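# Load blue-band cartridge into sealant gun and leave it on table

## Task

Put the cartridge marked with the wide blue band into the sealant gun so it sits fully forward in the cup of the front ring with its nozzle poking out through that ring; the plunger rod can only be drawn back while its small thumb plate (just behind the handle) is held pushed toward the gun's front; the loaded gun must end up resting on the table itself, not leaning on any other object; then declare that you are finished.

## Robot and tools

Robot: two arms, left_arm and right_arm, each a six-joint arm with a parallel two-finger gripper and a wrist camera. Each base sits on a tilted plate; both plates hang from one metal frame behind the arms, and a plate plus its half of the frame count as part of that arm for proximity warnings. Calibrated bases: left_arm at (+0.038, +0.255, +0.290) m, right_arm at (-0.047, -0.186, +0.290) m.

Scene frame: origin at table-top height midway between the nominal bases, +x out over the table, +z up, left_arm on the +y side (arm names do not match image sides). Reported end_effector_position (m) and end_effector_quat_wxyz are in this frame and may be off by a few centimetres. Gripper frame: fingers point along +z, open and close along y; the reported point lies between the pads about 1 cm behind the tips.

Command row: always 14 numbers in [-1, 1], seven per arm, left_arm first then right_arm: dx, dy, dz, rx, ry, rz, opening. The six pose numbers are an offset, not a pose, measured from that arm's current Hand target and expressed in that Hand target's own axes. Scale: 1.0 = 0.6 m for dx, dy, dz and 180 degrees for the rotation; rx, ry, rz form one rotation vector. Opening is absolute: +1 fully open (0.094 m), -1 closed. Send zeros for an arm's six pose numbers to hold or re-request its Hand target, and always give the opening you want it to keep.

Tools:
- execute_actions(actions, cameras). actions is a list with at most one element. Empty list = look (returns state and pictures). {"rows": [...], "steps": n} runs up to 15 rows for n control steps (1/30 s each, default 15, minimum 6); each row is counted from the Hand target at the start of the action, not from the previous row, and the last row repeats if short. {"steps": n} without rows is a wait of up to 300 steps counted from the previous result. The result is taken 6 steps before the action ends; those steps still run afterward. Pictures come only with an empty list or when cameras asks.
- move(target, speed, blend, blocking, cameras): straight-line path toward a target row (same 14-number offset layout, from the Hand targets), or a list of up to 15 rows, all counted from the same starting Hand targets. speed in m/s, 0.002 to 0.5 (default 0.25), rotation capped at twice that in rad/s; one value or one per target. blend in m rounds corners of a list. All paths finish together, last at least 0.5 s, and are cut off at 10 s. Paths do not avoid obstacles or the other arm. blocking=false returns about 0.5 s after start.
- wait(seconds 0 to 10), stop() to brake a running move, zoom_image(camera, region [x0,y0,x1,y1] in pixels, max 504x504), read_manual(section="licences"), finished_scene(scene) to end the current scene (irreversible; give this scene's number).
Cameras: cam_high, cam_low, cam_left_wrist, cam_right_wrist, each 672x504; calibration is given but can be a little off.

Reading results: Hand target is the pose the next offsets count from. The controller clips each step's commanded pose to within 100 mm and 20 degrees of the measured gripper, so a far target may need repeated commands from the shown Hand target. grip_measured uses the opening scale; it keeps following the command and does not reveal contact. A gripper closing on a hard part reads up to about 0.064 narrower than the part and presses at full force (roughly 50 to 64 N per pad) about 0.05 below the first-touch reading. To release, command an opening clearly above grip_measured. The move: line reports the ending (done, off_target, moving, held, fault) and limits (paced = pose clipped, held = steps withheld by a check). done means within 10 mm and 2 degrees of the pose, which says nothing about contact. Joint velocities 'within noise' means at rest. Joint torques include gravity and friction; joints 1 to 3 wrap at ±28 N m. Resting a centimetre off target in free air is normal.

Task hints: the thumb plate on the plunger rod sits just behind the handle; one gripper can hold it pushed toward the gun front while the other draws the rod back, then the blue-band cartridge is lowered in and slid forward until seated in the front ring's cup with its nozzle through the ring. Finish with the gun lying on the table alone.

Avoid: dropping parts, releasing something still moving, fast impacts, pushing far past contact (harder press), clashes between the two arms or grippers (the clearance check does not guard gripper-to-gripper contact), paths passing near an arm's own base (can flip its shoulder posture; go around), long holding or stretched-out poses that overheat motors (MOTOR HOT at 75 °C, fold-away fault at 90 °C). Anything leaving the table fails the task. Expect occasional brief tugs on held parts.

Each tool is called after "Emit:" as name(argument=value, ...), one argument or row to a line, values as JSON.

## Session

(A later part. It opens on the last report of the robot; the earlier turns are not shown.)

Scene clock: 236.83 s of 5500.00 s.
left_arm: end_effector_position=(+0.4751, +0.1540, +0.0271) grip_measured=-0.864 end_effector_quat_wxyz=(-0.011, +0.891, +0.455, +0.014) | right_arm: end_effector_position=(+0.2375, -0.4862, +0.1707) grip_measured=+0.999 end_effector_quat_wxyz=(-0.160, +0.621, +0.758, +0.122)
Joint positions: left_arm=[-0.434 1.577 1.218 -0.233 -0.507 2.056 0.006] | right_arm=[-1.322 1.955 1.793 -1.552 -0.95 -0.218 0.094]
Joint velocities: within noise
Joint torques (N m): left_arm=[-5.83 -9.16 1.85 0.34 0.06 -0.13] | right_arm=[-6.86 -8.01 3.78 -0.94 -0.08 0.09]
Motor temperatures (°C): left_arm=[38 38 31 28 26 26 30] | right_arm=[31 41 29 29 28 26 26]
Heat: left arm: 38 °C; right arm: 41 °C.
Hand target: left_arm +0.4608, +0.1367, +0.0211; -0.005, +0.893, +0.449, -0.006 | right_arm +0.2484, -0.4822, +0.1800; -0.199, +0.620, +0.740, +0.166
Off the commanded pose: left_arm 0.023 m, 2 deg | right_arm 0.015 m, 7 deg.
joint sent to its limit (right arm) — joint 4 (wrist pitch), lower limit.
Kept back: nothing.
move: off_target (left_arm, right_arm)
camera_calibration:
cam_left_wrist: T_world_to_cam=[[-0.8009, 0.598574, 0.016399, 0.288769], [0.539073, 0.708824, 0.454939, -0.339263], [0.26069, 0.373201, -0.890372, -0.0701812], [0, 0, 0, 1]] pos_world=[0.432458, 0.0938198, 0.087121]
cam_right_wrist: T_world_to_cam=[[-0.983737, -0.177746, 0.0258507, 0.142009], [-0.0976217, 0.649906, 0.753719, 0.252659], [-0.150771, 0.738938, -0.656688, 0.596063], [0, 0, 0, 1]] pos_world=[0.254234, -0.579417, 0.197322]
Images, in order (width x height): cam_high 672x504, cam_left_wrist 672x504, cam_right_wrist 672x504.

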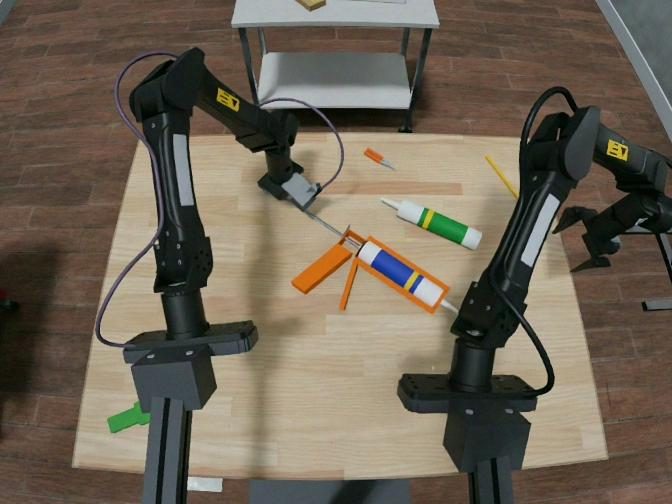

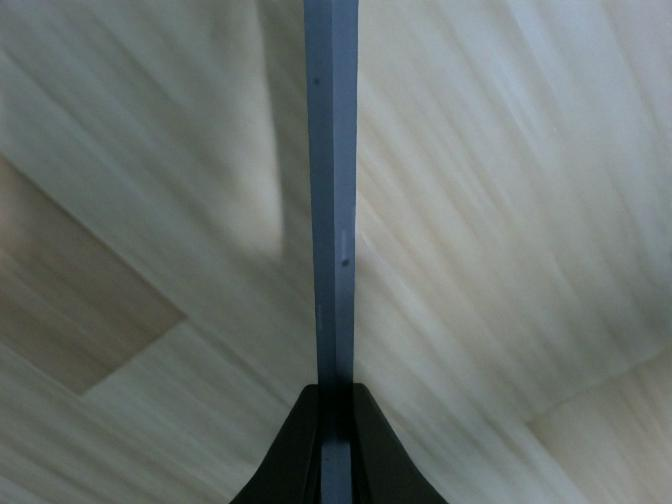

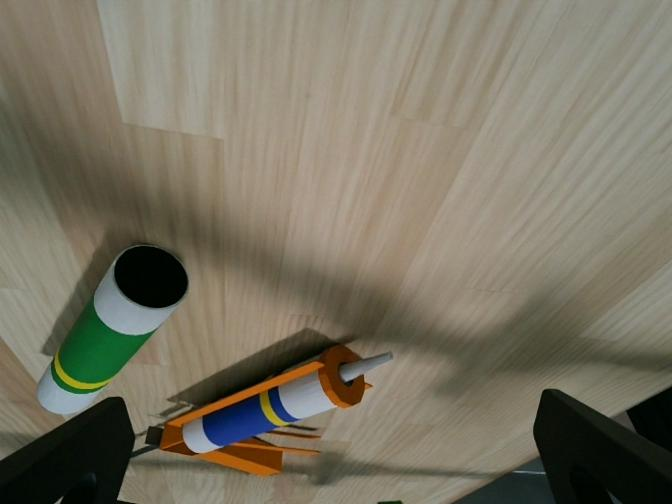

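Emit:
move(
  target=[-0.033,0,0,0,0,0,-0.95,0,0,0,0,0,0,1],
  speed=0.05,
  cameras=["cam_high","cam_left_wrist","cam_right_wrist"],
)

Emit:
zoom_image(
  camera="cam_high",
  region=[300, 180, 480, 320],
)

Emit:
zoom_image(
  camera="cam_high",
  region=[340, 230, 380, 260],
)

Scene clock: 238.00 s of 5500.00 s.
left_arm: end_effector_position=(+0.4692, +0.1411, +0.0297) grip_measured=-0.864 end_effector_quat_wxyz=(-0.010, +0.890, +0.456, +0.022) | right_arm: end_effector_position=(+0.2375, -0.4862, +0.1707) grip_measured=+0.999 end_effector_quat_wxyz=(-0.160, +0.621, +0.758, +0.122)
Joint positions: left_arm=[-0.478 1.583 1.191 -0.198 -0.552 2.033 0.006] | right_arm=[-1.322 1.955 1.793 -1.552 -0.95 -0.218 0.094]
Joint velocities: within noise
Joint torques (N m): left_arm=[-6.22 -7.94 1.57 0.31 0.09 -0.21] | right_arm=[-6.86 -8.03 3.77 -0.94 -0.09 0.09]
Motor temperatures (°C): left_arm=[38 38 31 28 26 26 30] | right_arm=[31 41 29 29 28 26 26]
Heat: left arm: 38 °C; right arm: 41 °C.
Hand target: left_arm +0.4490, +0.1208, +0.0212; -0.005, +0.893, +0.449, -0.006 | right_arm +0.2484, -0.4822, +0.1800; -0.199, +0.620, +0.740, +0.166
Off the commanded pose: left_arm 0.030 m, 3 deg | right_arm 0.015 m, 7 deg.
joint sent to its limit (right arm) — joint 4 (wrist pitch), lower limit.
Kept back: nothing.
move: off_target (left_arm, right_arm)
camera_calibration:
cam_left_wrist: T_world_to_cam=[[-0.80272, 0.596311, 0.00727461, 0.293136], [0.529924, 0.707652, 0.467343, -0.323995], [0.273534, 0.379001, -0.884046, -0.0685803], [0, 0, 0, 1]] pos_world=[0.425758, 0.0804677, 0.0886563]
cam_right_wrist: T_world_to_cam=[[-0.983737, -0.177746, 0.0258507, 0.142009], [-0.0976217, 0.649906, 0.753719, 0.252659], [-0.150771, 0.738938, -0.656688, 0.596063], [0, 0, 0, 1]] pos_world=[0.254234, -0.579417, 0.197322]
Images, in order (width x height): cam_high 672x504, cam_left_wrist 672x504, cam_right_wrist 672x504.

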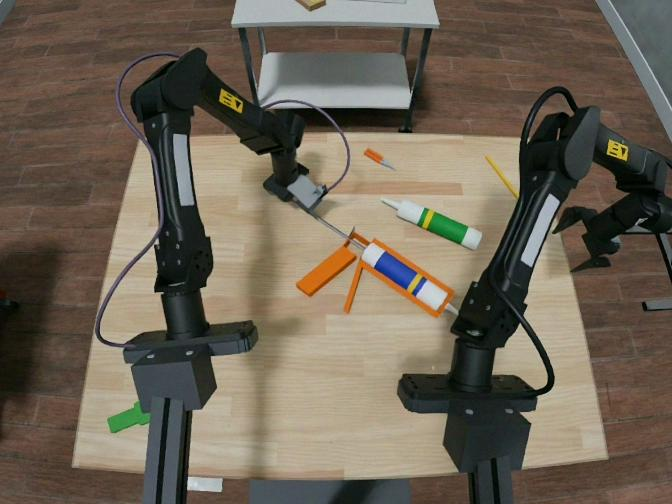

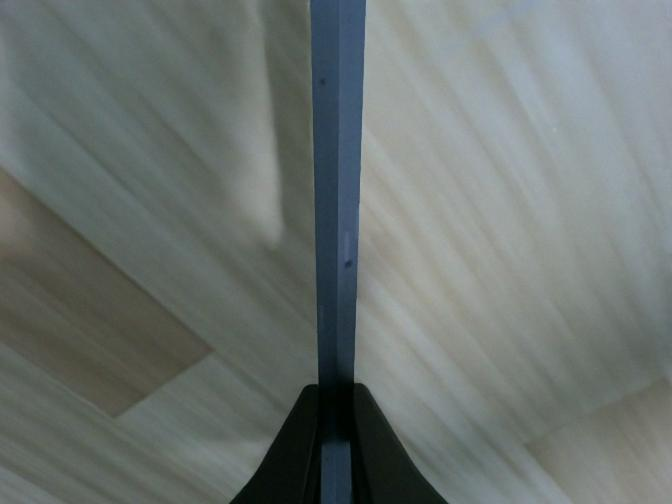

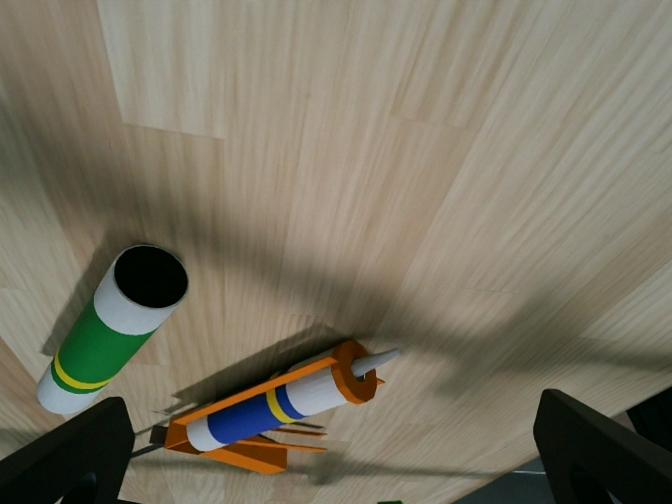

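Scaled by 2.800 from the camera's 672x504 image, which has a finer 960x720 frame.

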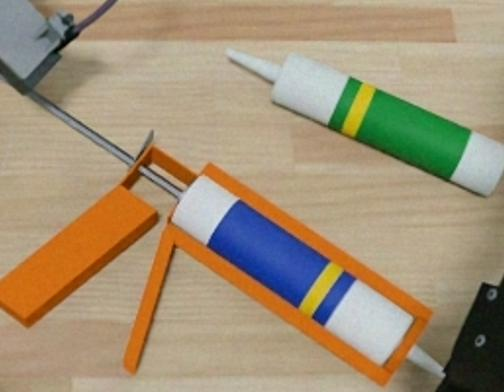

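Scaled by 12.600 from the camera's 672x504 image, which has a finer 960x720 frame.

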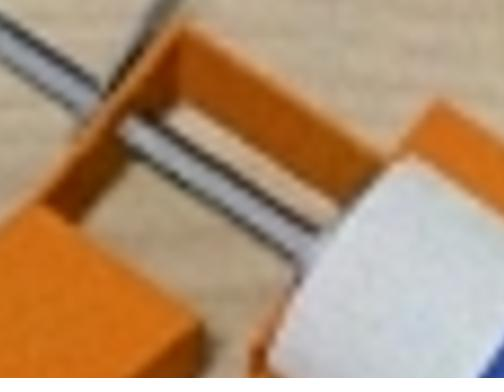

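Emit:
zoom_image(
  camera="cam_right_wrist",
  region=[130, 300, 430, 504],
)

Emit:
zoom_image(
  camera="cam_high",
  region=[400, 270, 460, 325],
)

Emit:
wait(
  seconds=0,
  cameras=["cam_low"],
)

Emit:
zoom_image(
  camera="cam_low",
  region=[280, 245, 380, 300],
)

Scaled by 1.680 from the camera's 672x504 image, which has a finer 960x720 frame.

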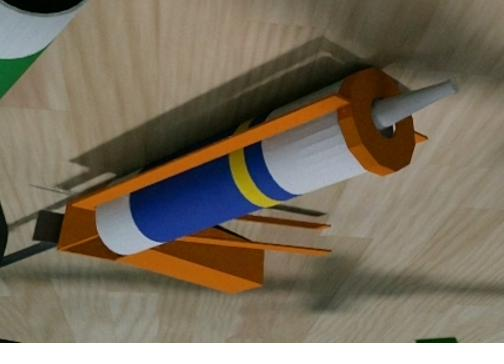

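Scaled by 8.400 from the camera's 672x504 image, which has a finer 960x720 frame.

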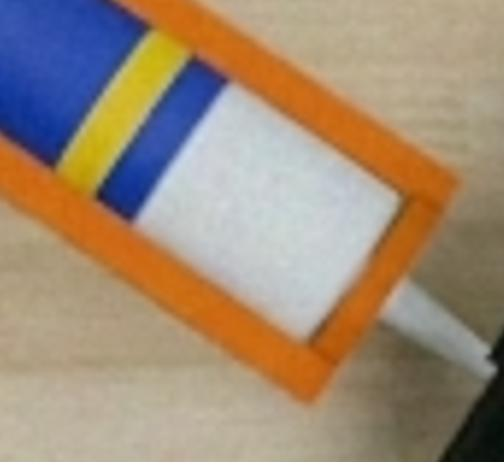

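Scene clock: 238.40 s of 5500.00 s.
left_arm: end_effector_position=(+0.4692, +0.1411, +0.0297) grip_measured=-0.864 end_effector_quat_wxyz=(-0.010, +0.890, +0.456, +0.022) | right_arm: end_effector_position=(+0.2375, -0.4862, +0.1707) grip_measured=+0.999 end_effector_quat_wxyz=(-0.160, +0.621, +0.758, +0.122)
Joint positions: left_arm=[-0.478 1.583 1.191 -0.198 -0.552 2.033 0.006] | right_arm=[-1.322 1.955 1.793 -1.552 -0.95 -0.218 0.094]
Joint velocities: within noise
Joint torques (N m): left_arm=[-6.22 -7.94 1.57 0.31 0.08 -0.22] | right_arm=[-6.86 -8.02 3.78 -0.93 -0.08 0.09]
Motor temperatures (°C): left_arm=[38 38 31 28 26 26 30] | right_arm=[31 41 29 29 28 26 26]
Heat: left arm: 38 °C; right arm: 41 °C.
Hand target: left_arm +0.4490, +0.1208, +0.0212; -0.005, +0.893, +0.449, -0.006 | right_arm +0.2484, -0.4822, +0.1800; -0.199, +0.620, +0.740, +0.166
Off the commanded pose: left_arm 0.030 m, 3 deg | right_arm 0.015 m, 7 deg.
Steps of this call (1-12: nothing new was sent). Readings (end_effector_position of left_arm | right_arm):
1: (+0.4692, +0.1411, +0.0297) | (+0.2375, -0.4862, +0.1707)
2: (+0.4692, +0.1411, +0.0297) | (+0.2375, -0.4862, +0.1707)
4: (+0.4692, +0.1411, +0.0297) | (+0.2375, -0.4862, +0.1707)
8: (+0.4692, +0.1411, +0.0297) | (+0.2375, -0.4862, +0.1707)
12: the state above
Images, in order (width x height): cam_low 672x504.

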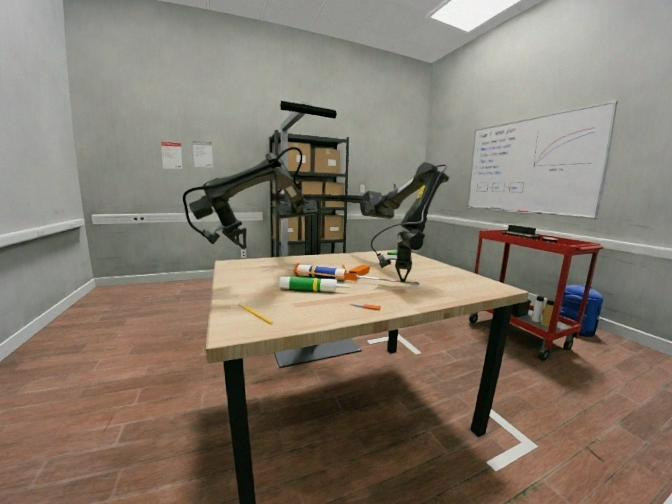

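Scaled by 5.040 from the camera's 672x504 image, which has a finer 960x720 frame.

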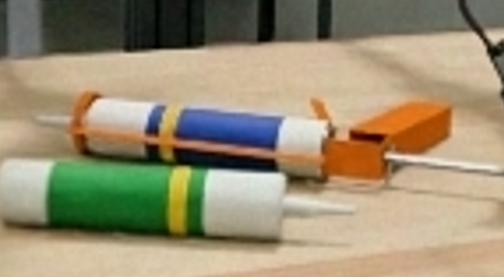

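Emit:
move(
  target=[0,0,0,0,0,0,-0.95,0.7915,0.123,0.4193,0.039,-0.1645,-0.1467,0.2],
  speed=0.25,
  cameras=["cam_high","cam_right_wrist"],
)

Scene clock: 244.53 s of 5500.00 s.
left_arm: end_effector_position=(+0.4692, +0.1411, +0.0297) grip_measured=-0.864 end_effector_quat_wxyz=(-0.010, +0.890, +0.456, +0.022) | right_arm: end_effector_position=(+0.2243, +0.0565, +0.1954) grip_measured=+0.201 end_effector_quat_wxyz=(-0.010, +0.446, +0.895, -0.002)
Joint positions: left_arm=[-0.478 1.583 1.191 -0.198 -0.552 2.033 0.006] | right_arm=[1.25 1.522 1.046 -0.778 0.99 2.021 0.056]
Joint velocities: within noise
Joint torques (N m): left_arm=[-6.22 -7.94 1.57 0.31 0.09 -0.22] | right_arm=[6.22 -2.51 4.49 -0.2 0.19 0.08]
Motor temperatures (°C): left_arm=[37 37 30 28 26 26 30] | right_arm=[30 41 29 28 28 26 26]
Heat: left arm: 37 °C; right arm: 41 °C.
Hand target: left_arm +0.4490, +0.1208, +0.0212; -0.005, +0.893, +0.449, -0.006 | right_arm +0.2271, +0.0595, +0.1998; +0.001, +0.445, +0.895, -0.001
Off the commanded pose: left_arm 0.030 m, 3 deg | right_arm 0.006 m, 1 deg.
Kept back: nothing.
move: off_target (left_arm); limits=paced
camera_calibration:
cam_right_wrist: T_world_to_cam=[[-0.813648, -0.581154, 0.0154212, 0.21153], [-0.514133, 0.73169, 0.447545, 0.0287112], [-0.271376, 0.356215, -0.894129, 0.304301], [0, 0, 0, 1]] pos_world=[0.269452, -0.00647302, 0.255973]
Images, in order (width x height): cam_high 672x504, cam_right_wrist 672x504.

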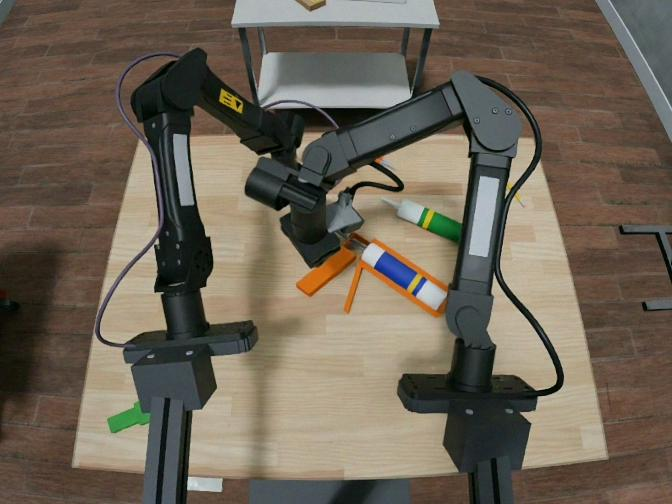

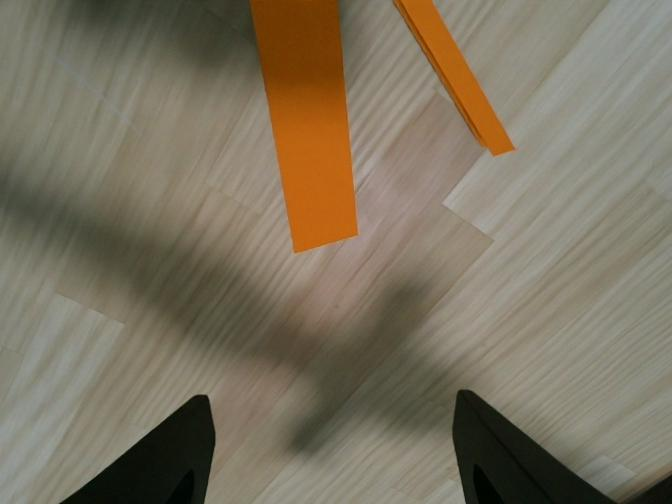

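Emit:
move(
  target=[0,0,0,0,0,0,-0.95,-0.0083,0.0105,0.19,0,0,-0.028,0.5],
  speed=0.15,
  cameras=["cam_high","cam_right_wrist"],
)

Scene clock: 246.70 s of 5500.00 s.
left_arm: end_effector_position=(+0.4692, +0.1411, +0.0297) grip_measured=-0.864 end_effector_quat_wxyz=(-0.010, +0.890, +0.456, +0.022) | right_arm: end_effector_position=(+0.2386, +0.0570, +0.0898) grip_measured=+0.499 end_effector_quat_wxyz=(+0.001, +0.412, +0.911, -0.003)
Joint positions: left_arm=[-0.478 1.583 1.191 -0.198 -0.552 2.033 0.006] | right_arm=[0.944 1.654 0.941 -0.172 0.862 1.49 0.07]
Joint velocities: within noise
Joint torques (N m): left_arm=[-6.2 -7.94 1.57 0.31 0.09 -0.21] | right_arm=[4.71 -4.18 1.37 0.35 -0.08 -0.14]
Motor temperatures (°C): left_arm=[36 37 30 28 26 26 30] | right_arm=[30 40 29 28 28 26 26]
Heat: left arm: 37 °C; right arm: 40 °C.
Hand target: left_arm +0.4490, +0.1208, +0.0212; -0.005, +0.893, +0.449, -0.006 | right_arm +0.2353, +0.0591, +0.0858; +0.001, +0.406, +0.914, -0.001
Off the commanded pose: left_arm 0.030 m, 3 deg | right_arm 0.006 m, 1 deg.
Kept back: nothing.
move: off_target (left_arm)
camera_calibration:
cam_right_wrist: T_world_to_cam=[[-0.767521, -0.64099, 0.00655275, 0.218321], [-0.576539, 0.694743, 0.430042, 0.101511], [-0.280205, 0.326288, -0.902785, 0.218222], [0, 0, 0, 1]] pos_world=[0.287237, -0.00178564, 0.151924]
Images, in order (width x height): cam_high 672x504, cam_right_wrist 672x504.

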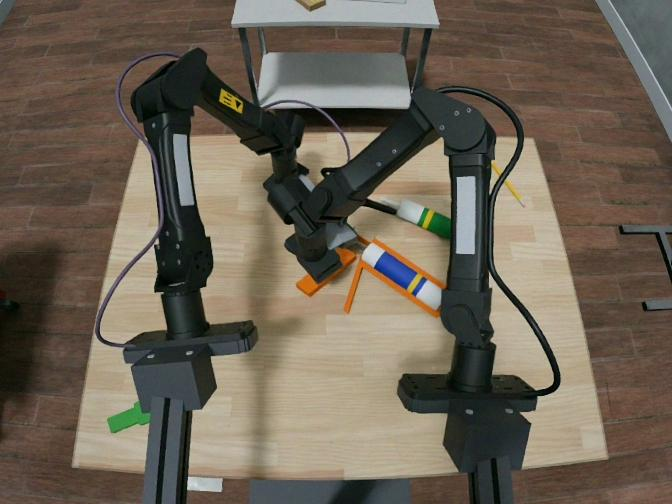

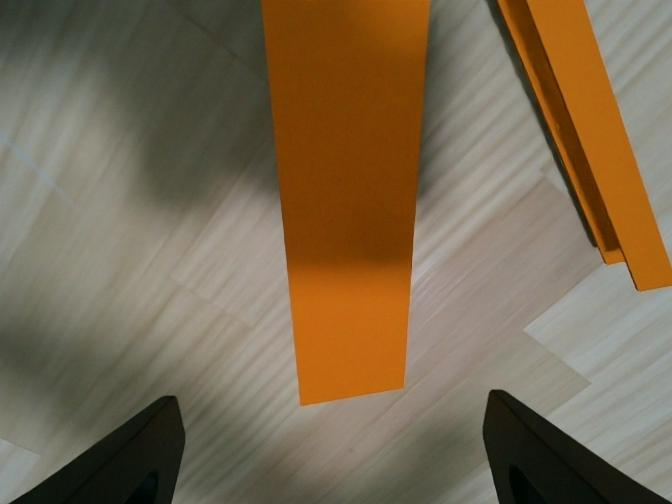

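Emit:
move(
  target=[0,0,0,0,0,0,-0.95,0,-0.01,0.092,0,0,0,0.5],
  speed=0.1,
  cameras=["cam_high","cam_right_wrist"],
)

Scene clock: 248.63 s of 5500.00 s.
left_arm: end_effector_position=(+0.4692, +0.1411, +0.0297) grip_measured=-0.864 end_effector_quat_wxyz=(-0.010, +0.890, +0.456, +0.022) | right_arm: end_effector_position=(+0.2338, +0.0525, +0.0346) grip_measured=+0.499 end_effector_quat_wxyz=(+0.001, +0.411, +0.911, -0.004)
Joint positions: left_arm=[-0.478 1.583 1.191 -0.198 -0.552 2.033 0.006] | right_arm=[0.816 1.784 0.928 0.069 0.776 1.352 0.07]
Joint velocities: within noise
Joint torques (N m): left_arm=[-6.22 -7.94 1.57 0.31 0.09 -0.22] | right_arm=[4.9 -4.46 0.96 0.4 -0.06 -0.14]
Motor temperatures (°C): left_arm=[36 37 30 28 26 26 30] | right_arm=[30 40 29 28 28 26 26]
Heat: left arm: 37 °C; right arm: 40 °C.
Hand target: left_arm +0.4490, +0.1208, +0.0212; -0.005, +0.893, +0.449, -0.006 | right_arm +0.2309, +0.0549, +0.0306; +0.001, +0.406, +0.914, -0.001
Off the commanded pose: left_arm 0.030 m, 3 deg | right_arm 0.006 m, 1 deg.
Kept back: nothing.
move: off_target (left_arm)
camera_calibration:
cam_right_wrist: T_world_to_cam=[[-0.766229, -0.642504, 0.00906568, 0.211726], [-0.57699, 0.694171, 0.43036, 0.125715], [-0.282801, 0.324523, -0.902612, 0.169201], [0, 0, 0, 1]] pos_world=[0.282617, -0.00614288, 0.0967012]
Images, in order (width x height): cam_high 672x504, cam_right_wrist 672x504.

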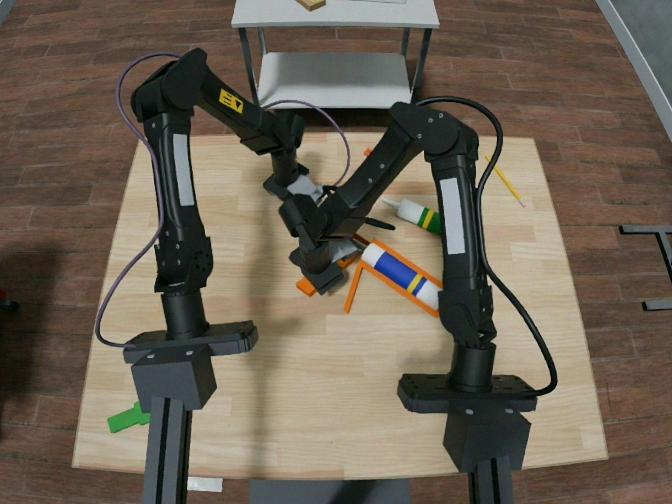

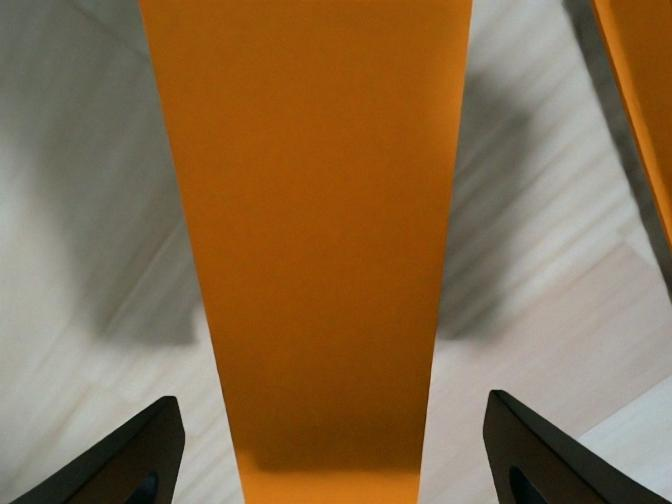

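Emit:
execute_actions(
  actions=[
    {"rows":[[0,0,0,0,0,0,-0.95,0,0,0,0,0,0,0.35],[0,0,0,0,0,0,-0.95,0,0,0,0,0,0,0.25],[0,0,0,0,0,0,-0.95,0,0,0,0,0,0,0.15],[0,0,0,0,0,0,-0.95,0,0,0,0,0,0,0.08],[0,0,0,0,0,0,-0.95,0,0,0,0,0,0,0.0],[0,0,0,0,0,0,-0.95,0,0,0,0,0,0,-0.08],[0,0,0,0,0,0,-0.95,0,0,0,0,0,0,-0.15],[0,0,0,0,0,0,-0.95,0,0,0,0,0,0,-0.22],[0,0,0,0,0,0,-0.95,0,0,0,0,0,0,-0.3],[0,0,0,0,0,0,-0.95,0,0,0,0,0,0,-0.38],[0,0,0,0,0,0,-0.95,0,0,0,0,0,0,-0.45]],"steps":15},
  ],
)

Emit:
wait(
  seconds=0.5,
  cameras=["cam_right_wrist","cam_high","cam_low"],
)

Emit:
zoom_image(
  camera="cam_high",
  region=[300, 180, 480, 320],
)

Emit:
zoom_image(
  camera="cam_low",
  region=[280, 245, 380, 300],
)

Scene clock: 249.43 s of 5500.00 s.
left_arm: end_effector_position=(+0.4692, +0.1411, +0.0297) grip_measured=-0.864 end_effector_quat_wxyz=(-0.010, +0.889, +0.457, +0.022) | right_arm: end_effector_position=(+0.2342, +0.0530, +0.0346) grip_measured=-0.182 end_effector_quat_wxyz=(+0.001, +0.410, +0.912, -0.002)
Joint positions: left_arm=[-0.478 1.583 1.191 -0.198 -0.552 2.032 0.006] | right_arm=[0.816 1.784 0.928 0.072 0.774 1.348 0.038]
Joint velocities: left_arm=[within noise] | right_arm=[0.022 0.007 0.007 -0.051 -0.037 0.007 0.013]
Joint torques (N m): left_arm=[-6.22 -7.94 1.55 0.31 0.09 -0.23] | right_arm=[4.89 -4.48 0.96 0.39 -0.08 -0.15]
Motor temperatures (°C): left_arm=[36 37 30 28 26 26 30] | right_arm=[30 40 29 28 28 26 26]
Heat: left arm: 37 °C; right arm: 40 °C.
Hand target: left_arm +0.4490, +0.1208, +0.0212; -0.005, +0.893, +0.449, -0.006 | right_arm +0.2309, +0.0549, +0.0306; +0.001, +0.406, +0.914, -0.001
Steps of this call (1-15: nothing new was sent; 16-24: this action's first 9). Readings (end_effector_position of left_arm | right_arm):
16: (+0.4692, +0.1411, +0.0297) | (+0.2339, +0.0529, +0.0346)
17: (+0.4692, +0.1411, +0.0297) | (+0.2339, +0.0529, +0.0346)
19: (+0.4692, +0.1411, +0.0297) | (+0.2342, +0.0530, +0.0346)
23: (+0.4692, +0.1411, +0.0297) | (+0.2342, +0.0530, +0.0346)
24: the state above

Scene clock: 250.13 s of 5500.00 s.
left_arm: end_effector_position=(+0.4692, +0.1411, +0.0297) grip_measured=-0.864 end_effector_quat_wxyz=(-0.010, +0.889, +0.457, +0.022) | right_arm: end_effector_position=(+0.2342, +0.0530, +0.0346) grip_measured=-0.175 end_effector_quat_wxyz=(+0.001, +0.410, +0.912, -0.002)
Joint positions: left_arm=[-0.478 1.583 1.191 -0.198 -0.552 2.032 0.006] | right_arm=[0.816 1.784 0.928 0.072 0.774 1.348 0.039]
Joint velocities: within noise
Joint torques (N m): left_arm=[-6.22 -7.92 1.57 0.31 0.09 -0.21] | right_arm=[4.9 -4.48 0.95 0.4 -0.08 -0.14]
Motor temperatures (°C): left_arm=[36 37 30 28 26 26 30] | right_arm=[30 40 29 28 28 26 26]
Heat: left arm: 37 °C; right arm: 40 °C.
Hand target: left_arm +0.4490, +0.1208, +0.0212; -0.005, +0.893, +0.449, -0.006 | right_arm +0.2309, +0.0549, +0.0306; +0.001, +0.406, +0.914, -0.001
Off the commanded pose: left_arm 0.030 m, 3 deg | right_arm 0.006 m, 1 deg.
Steps of this call (1-6: your previous action's last 6; 7-21: nothing new was sent). Readings (end_effector_position of left_arm | right_arm):
1: (+0.4692, +0.1411, +0.0297) | (+0.2342, +0.0530, +0.0346)
2: (+0.4692, +0.1411, +0.0297) | (+0.2342, +0.0530, +0.0346)
4: (+0.4692, +0.1411, +0.0297) | (+0.2342, +0.0530, +0.0346)
8: (+0.4692, +0.1411, +0.0297) | (+0.2342, +0.0530, +0.0346)
21: the state above
camera_calibration:
cam_right_wrist: T_world_to_cam=[[-0.764656, -0.644405, 0.00662623, 0.212191], [-0.579195, 0.691713, 0.431353, 0.12619], [-0.282549, 0.325998, -0.902159, 0.168985], [0, 0, 0, 1]] pos_world=[0.283088, -0.00563927, 0.0966129]
Images, in order (width x height): cam_high 672x504, cam_low 672x504, cam_right_wrist 672x504.

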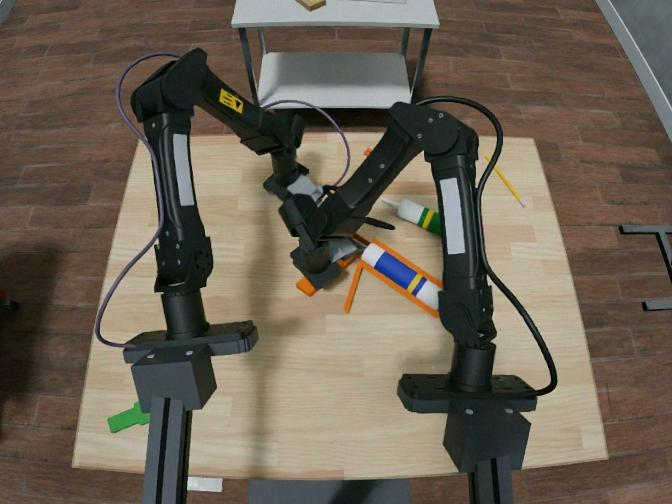

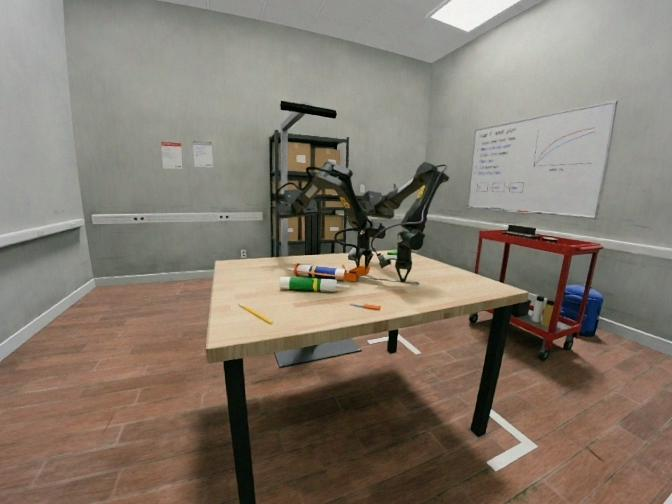

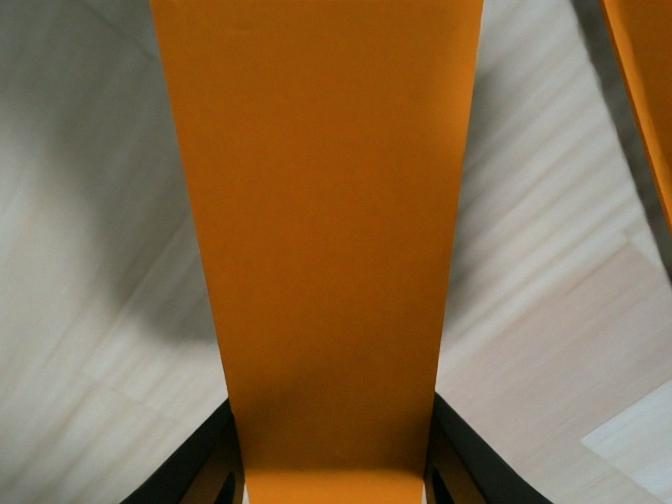

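Scaled by 2.800 from the camera's 672x504 image, which has a finer 960x720 frame.

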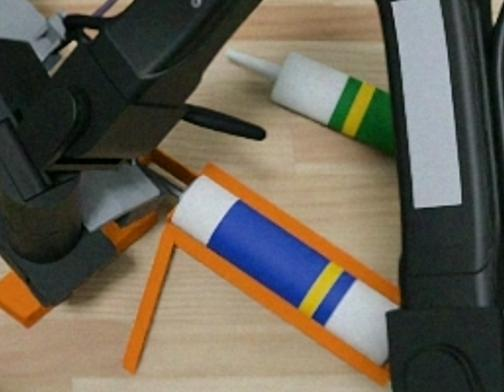

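Scaled by 5.040 from the camera's 672x504 image, which has a finer 960x720 frame.

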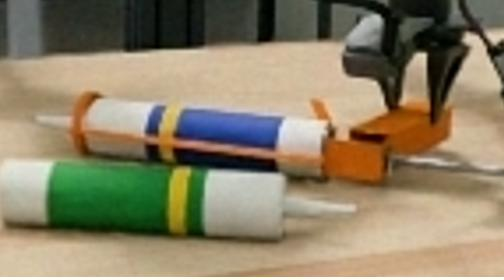

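Emit:
move(
  target=[-0.033,0,0,0,0,0,-0.95,0,0,0,0,0,0,-0.45],
  speed=0.04,
  cameras=["cam_left_wrist","cam_high","cam_low","cam_right_wrist"],
)

Emit:
zoom_image(
  camera="cam_high",
  region=[300, 180, 480, 320],
)

Emit:
zoom_image(
  camera="cam_low",
  region=[280, 245, 380, 300],
)

Scene clock: 251.30 s of 5500.00 s.
left_arm: end_effector_position=(+0.4687, +0.1376, +0.0297) grip_measured=-0.864 end_effector_quat_wxyz=(-0.020, +0.886, +0.462, +0.045) | right_arm: end_effector_position=(+0.2341, +0.0518, +0.0346) grip_measured=-0.175 end_effector_quat_wxyz=(+0.003, +0.411, +0.912, -0.005)
Joint positions: left_arm=[-0.506 1.595 1.171 -0.146 -0.619 2.016 0.006] | right_arm=[0.816 1.784 0.926 0.072 0.78 1.351 0.039]
Joint velocities: within noise
Joint torques (N m): left_arm=[-7.84 -7.36 1.02 0.19 0.42 -0.37] | right_arm=[4.89 -4.46 1.07 0.4 -0.08 -0.14]
Motor temperatures (°C): left_arm=[36 37 30 28 26 26 30] | right_arm=[30 40 29 28 28 26 26]
Heat: left arm: 37 °C; right arm: 40 °C.
Hand target: left_arm +0.4372, +0.1049, +0.0213; -0.005, +0.893, +0.449, -0.006 | right_arm +0.2309, +0.0549, +0.0306; +0.001, +0.406, +0.914, -0.001
Off the commanded pose: left_arm 0.046 m, 6 deg | right_arm 0.006 m, 1 deg.
Kept back: nothing.
move: off_target (left_arm)
camera_calibration:
cam_left_wrist: T_world_to_cam=[[-0.811518, 0.584317, 0.00348217, 0.300711], [0.503681, 0.696482, 0.511095, -0.308757], [0.296216, 0.416517, -0.859517, -0.0836585], [0, 0, 0, 1]] pos_world=[0.424328, 0.0741789, 0.0848514]
cam_right_wrist: T_world_to_cam=[[-0.765948, -0.642841, 0.00887791, 0.211461], [-0.578686, 0.695391, 0.426091, 0.126888], [-0.280083, 0.321226, -0.904637, 0.169089], [0, 0, 0, 1]] pos_world=[0.282755, -0.00661635, 0.0970207]

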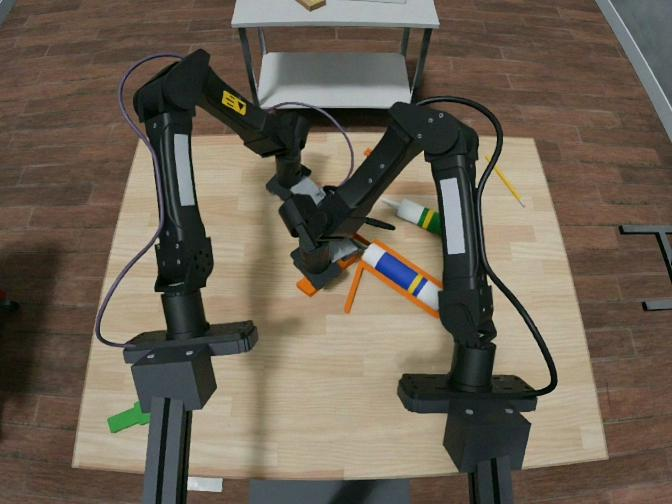

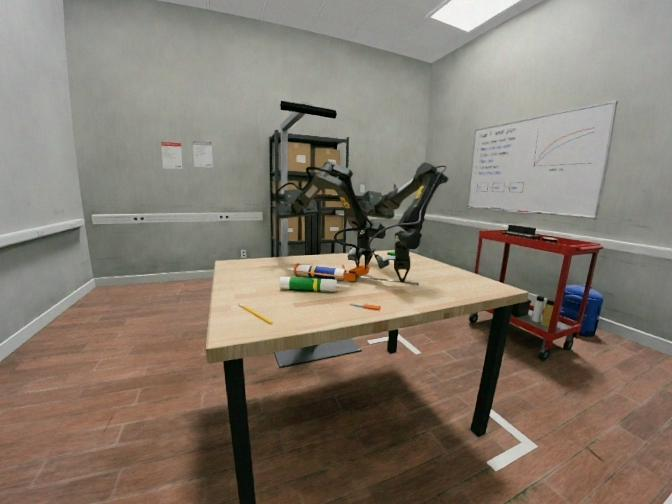

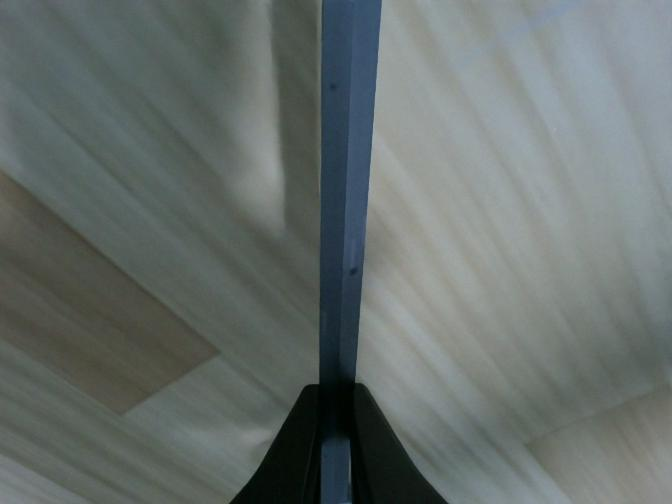

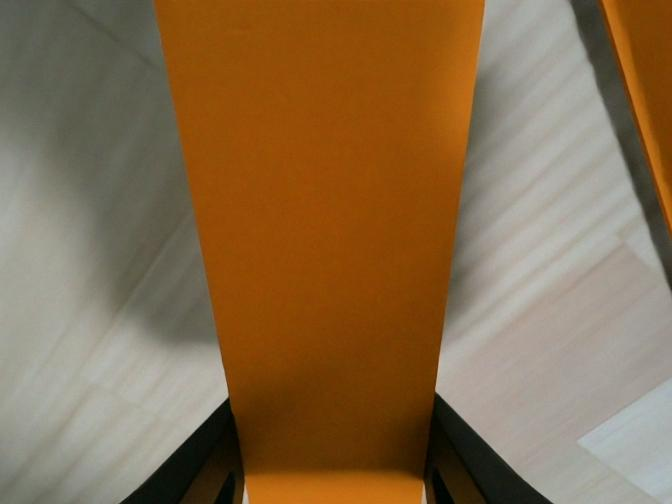

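Scaled by 2.800 from the camera's 672x504 image, which has a finer 960x720 frame.

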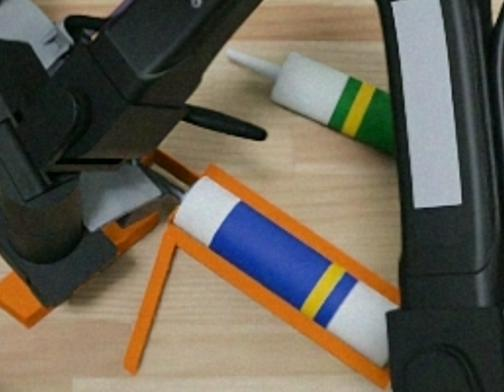

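Scaled by 5.040 from the camera's 672x504 image, which has a finer 960x720 frame.

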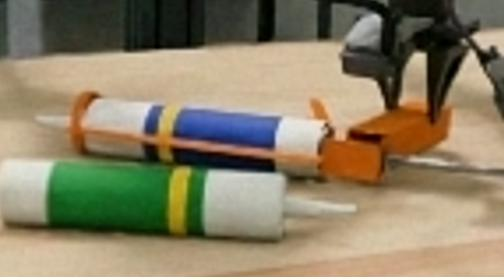

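Emit:
move(
  target=[-0.033,0,0,0,0,0,-0.98,0,0,0,0,0,0,-0.45],
  speed=0.04,
  cameras=["cam_left_wrist","cam_high","cam_low"],
)

Emit:
zoom_image(
  camera="cam_high",
  region=[300, 180, 480, 320],
)

Emit:
zoom_image(
  camera="cam_low",
  region=[280, 245, 380, 300],
)

Scene clock: 252.43 s of 5500.00 s.
left_arm: end_effector_position=(+0.4670, +0.1338, +0.0298) grip_measured=-0.864 end_effector_quat_wxyz=(-0.030, +0.881, +0.468, +0.065) | right_arm: end_effector_position=(+0.2329, +0.0500, +0.0345) grip_measured=-0.175 end_effector_quat_wxyz=(+0.004, +0.413, +0.911, -0.008)
Joint positions: left_arm=[-0.534 1.61 1.155 -0.102 -0.684 1.996 0.006] | right_arm=[0.816 1.784 0.922 0.072 0.786 1.357 0.039]
Joint velocities: within noise
Joint torques (N m): left_arm=[-9.33 -6.8 0.42 0.03 0.73 -0.53] | right_arm=[4.89 -4.45 1.37 0.39 -0.08 -0.2]
Motor temperatures (°C): left_arm=[36 37 30 28 26 26 30] | right_arm=[30 40 29 28 28 26 26]
Heat: left arm: 37 °C; right arm: 40 °C.
Hand target: left_arm +0.4252, +0.0891, +0.0214; -0.006, +0.893, +0.449, -0.006 | right_arm +0.2309, +0.0549, +0.0306; +0.001, +0.406, +0.914, -0.001
Off the commanded pose: left_arm 0.062 m, 9 deg | right_arm 0.007 m, 1 deg.
Kept back: nothing.
move: off_target (left_arm)
camera_calibration:
cam_left_wrist: T_world_to_cam=[[-0.820875, 0.571104, 0.0020374, 0.307749], [0.47814, 0.685295, 0.54932, -0.292974], [0.312323, 0.451898, -0.83561, -0.0944798], [0, 0, 0, 1]] pos_world=[0.422215, 0.0677122, 0.0813614]
Images, in order (width x height): cam_high 672x504, cam_low 672x504, cam_left_wrist 672x504.

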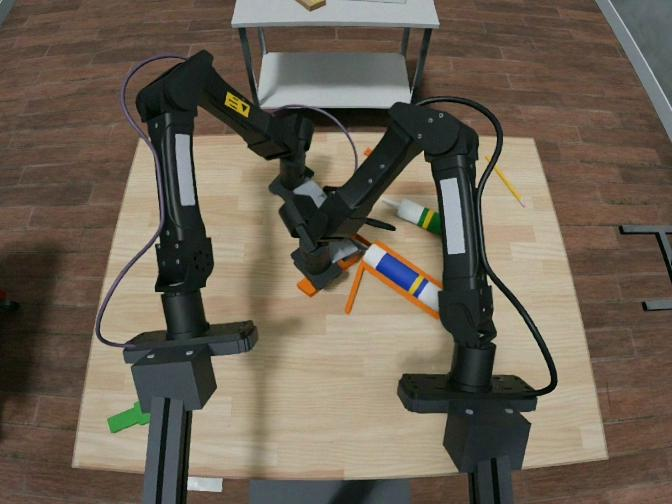

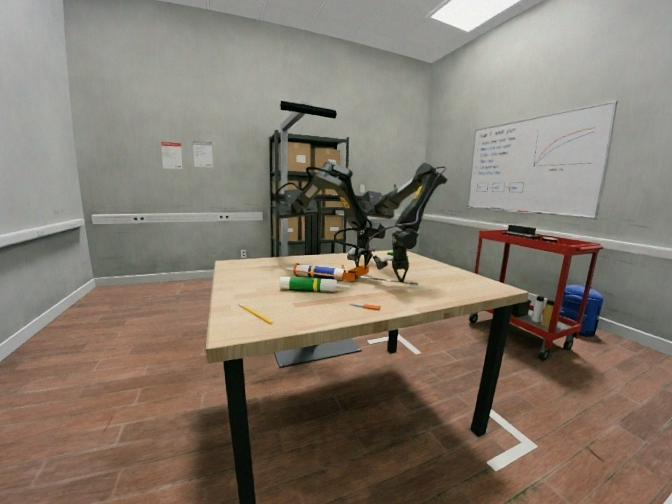

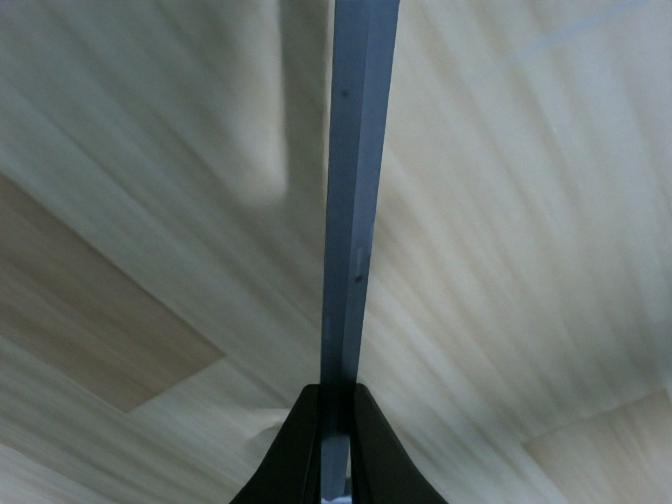

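Scaled by 2.800 from the camera's 672x504 image, which has a finer 960x720 frame.

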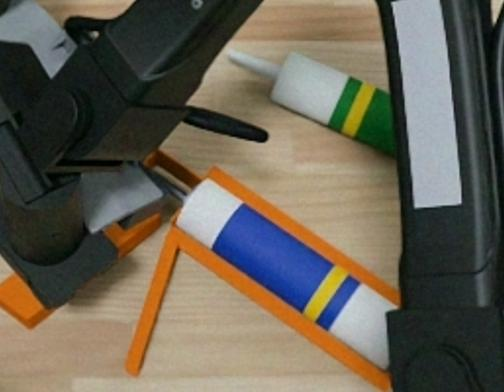

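Scaled by 5.040 from the camera's 672x504 image, which has a finer 960x720 frame.

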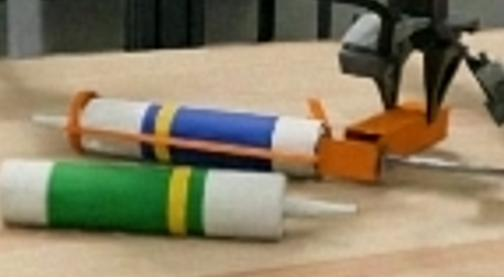

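Emit:
zoom_image(
  camera="cam_low",
  region=[285, 255, 325, 285],
)

Emit:
zoom_image(
  camera="cam_high",
  region=[350, 225, 450, 320],
)

Scaled by 12.600 from the camera's 672x504 image, which has a finer 960x720 frame.

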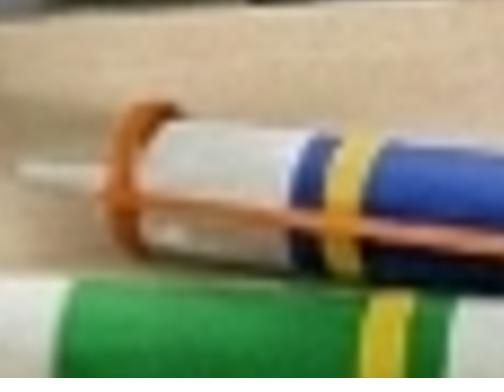

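Scaled by 5.040 from the camera's 672x504 image, which has a finer 960x720 frame.

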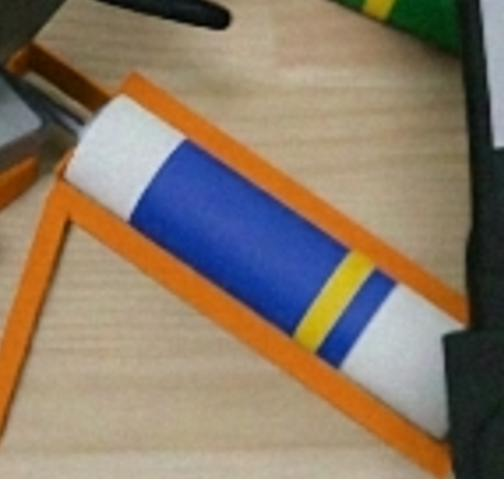

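Emit:
move(
  target=[-0.016,0,0,0,0,0,-0.98,0.007,0.033,0,0,0,0,-0.5],
  speed=0.04,
  cameras=["cam_left_wrist","cam_high","cam_low","cam_right_wrist"],
)

Emit:
zoom_image(
  camera="cam_high",
  region=[350, 225, 450, 320],
)

Emit:
zoom_image(
  camera="cam_low",
  region=[280, 245, 380, 300],
)

Scene clock: 253.87 s of 5500.00 s.
left_arm: end_effector_position=(+0.4668, +0.1333, +0.0280) grip_measured=-0.864 end_effector_quat_wxyz=(-0.035, +0.876, +0.474, +0.077) | right_arm: end_effector_position=(+0.2333, +0.0504, +0.0340) grip_measured=-0.175 end_effector_quat_wxyz=(+0.000, +0.410, +0.912, -0.022)
Joint positions: left_arm=[-0.542 1.622 1.147 -0.069 -0.713 1.987 0.006] | right_arm=[0.819 1.798 0.963 0.002 0.799 1.383 0.039]
Joint velocities: within noise
Joint torques (N m): left_arm=[-10.56 -6.8 0.23 -0.15 0.84 -0.62] | right_arm=[6.28 -3.19 5.3 0.37 -0.05 -0.29]
Motor temperatures (°C): left_arm=[36 37 30 28 26 26 30] | right_arm=[30 40 29 28 28 26 26]
Heat: left arm: 37 °C; right arm: 40 °C.
Hand target: left_arm +0.4195, +0.0813, +0.0214; -0.005, +0.893, +0.449, -0.006 | right_arm +0.2428, +0.0713, +0.0306; +0.001, +0.406, +0.914, -0.001
Off the commanded pose: left_arm 0.071 m, 11 deg | right_arm 0.023 m, 3 deg.
Kept back: nothing.
move: off_target (left_arm, right_arm)
camera_calibration:
cam_left_wrist: T_world_to_cam=[[-0.828748, 0.559619, -0.00152136, 0.313196], [0.458914, 0.681163, 0.570451, -0.282672], [0.320272, 0.472062, -0.82133, -0.10249], [0, 0, 0, 1]] pos_world=[0.422108, 0.0656569, 0.0775487]
cam_right_wrist: T_world_to_cam=[[-0.763534, -0.644314, 0.0432971, 0.208331], [-0.572446, 0.706349, 0.416386, 0.125995], [-0.298866, 0.29314, -0.908157, 0.17471], [0, 0, 0, 1]] pos_world=[0.283408, -0.00598028, 0.0971813]

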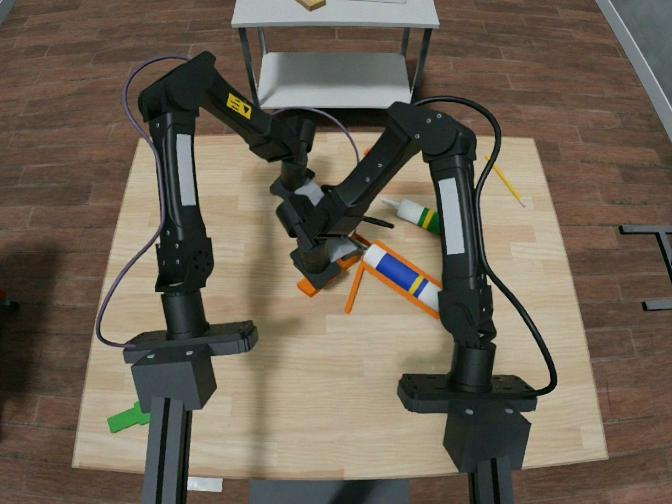

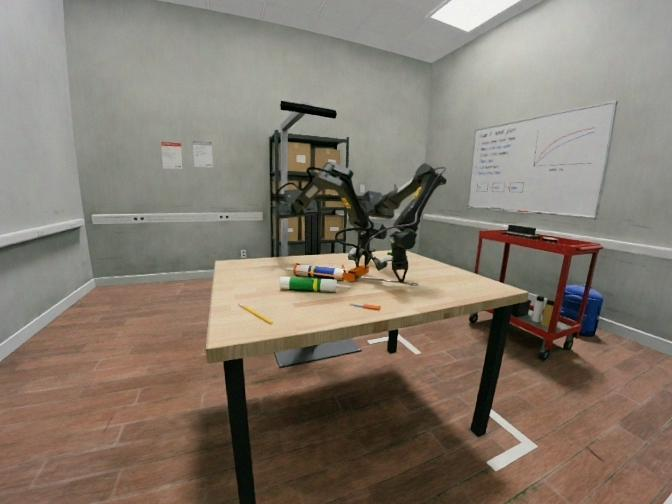

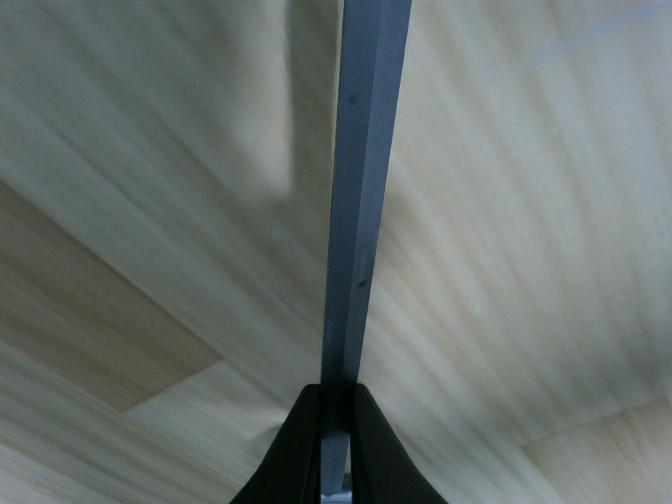

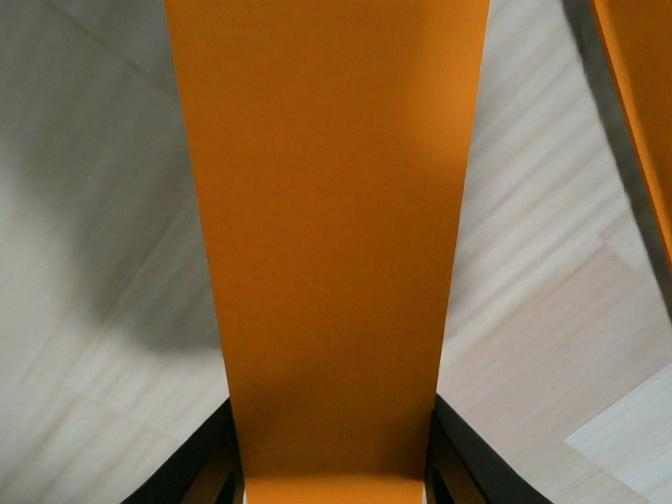

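Scaled by 5.040 from the camera's 672x504 image, which has a finer 960x720 frame.

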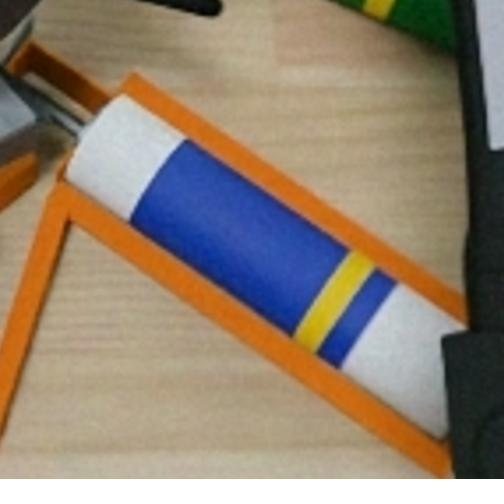

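Scaled by 5.040 from the camera's 672x504 image, which has a finer 960x720 frame.

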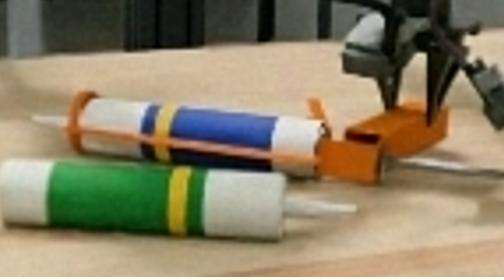

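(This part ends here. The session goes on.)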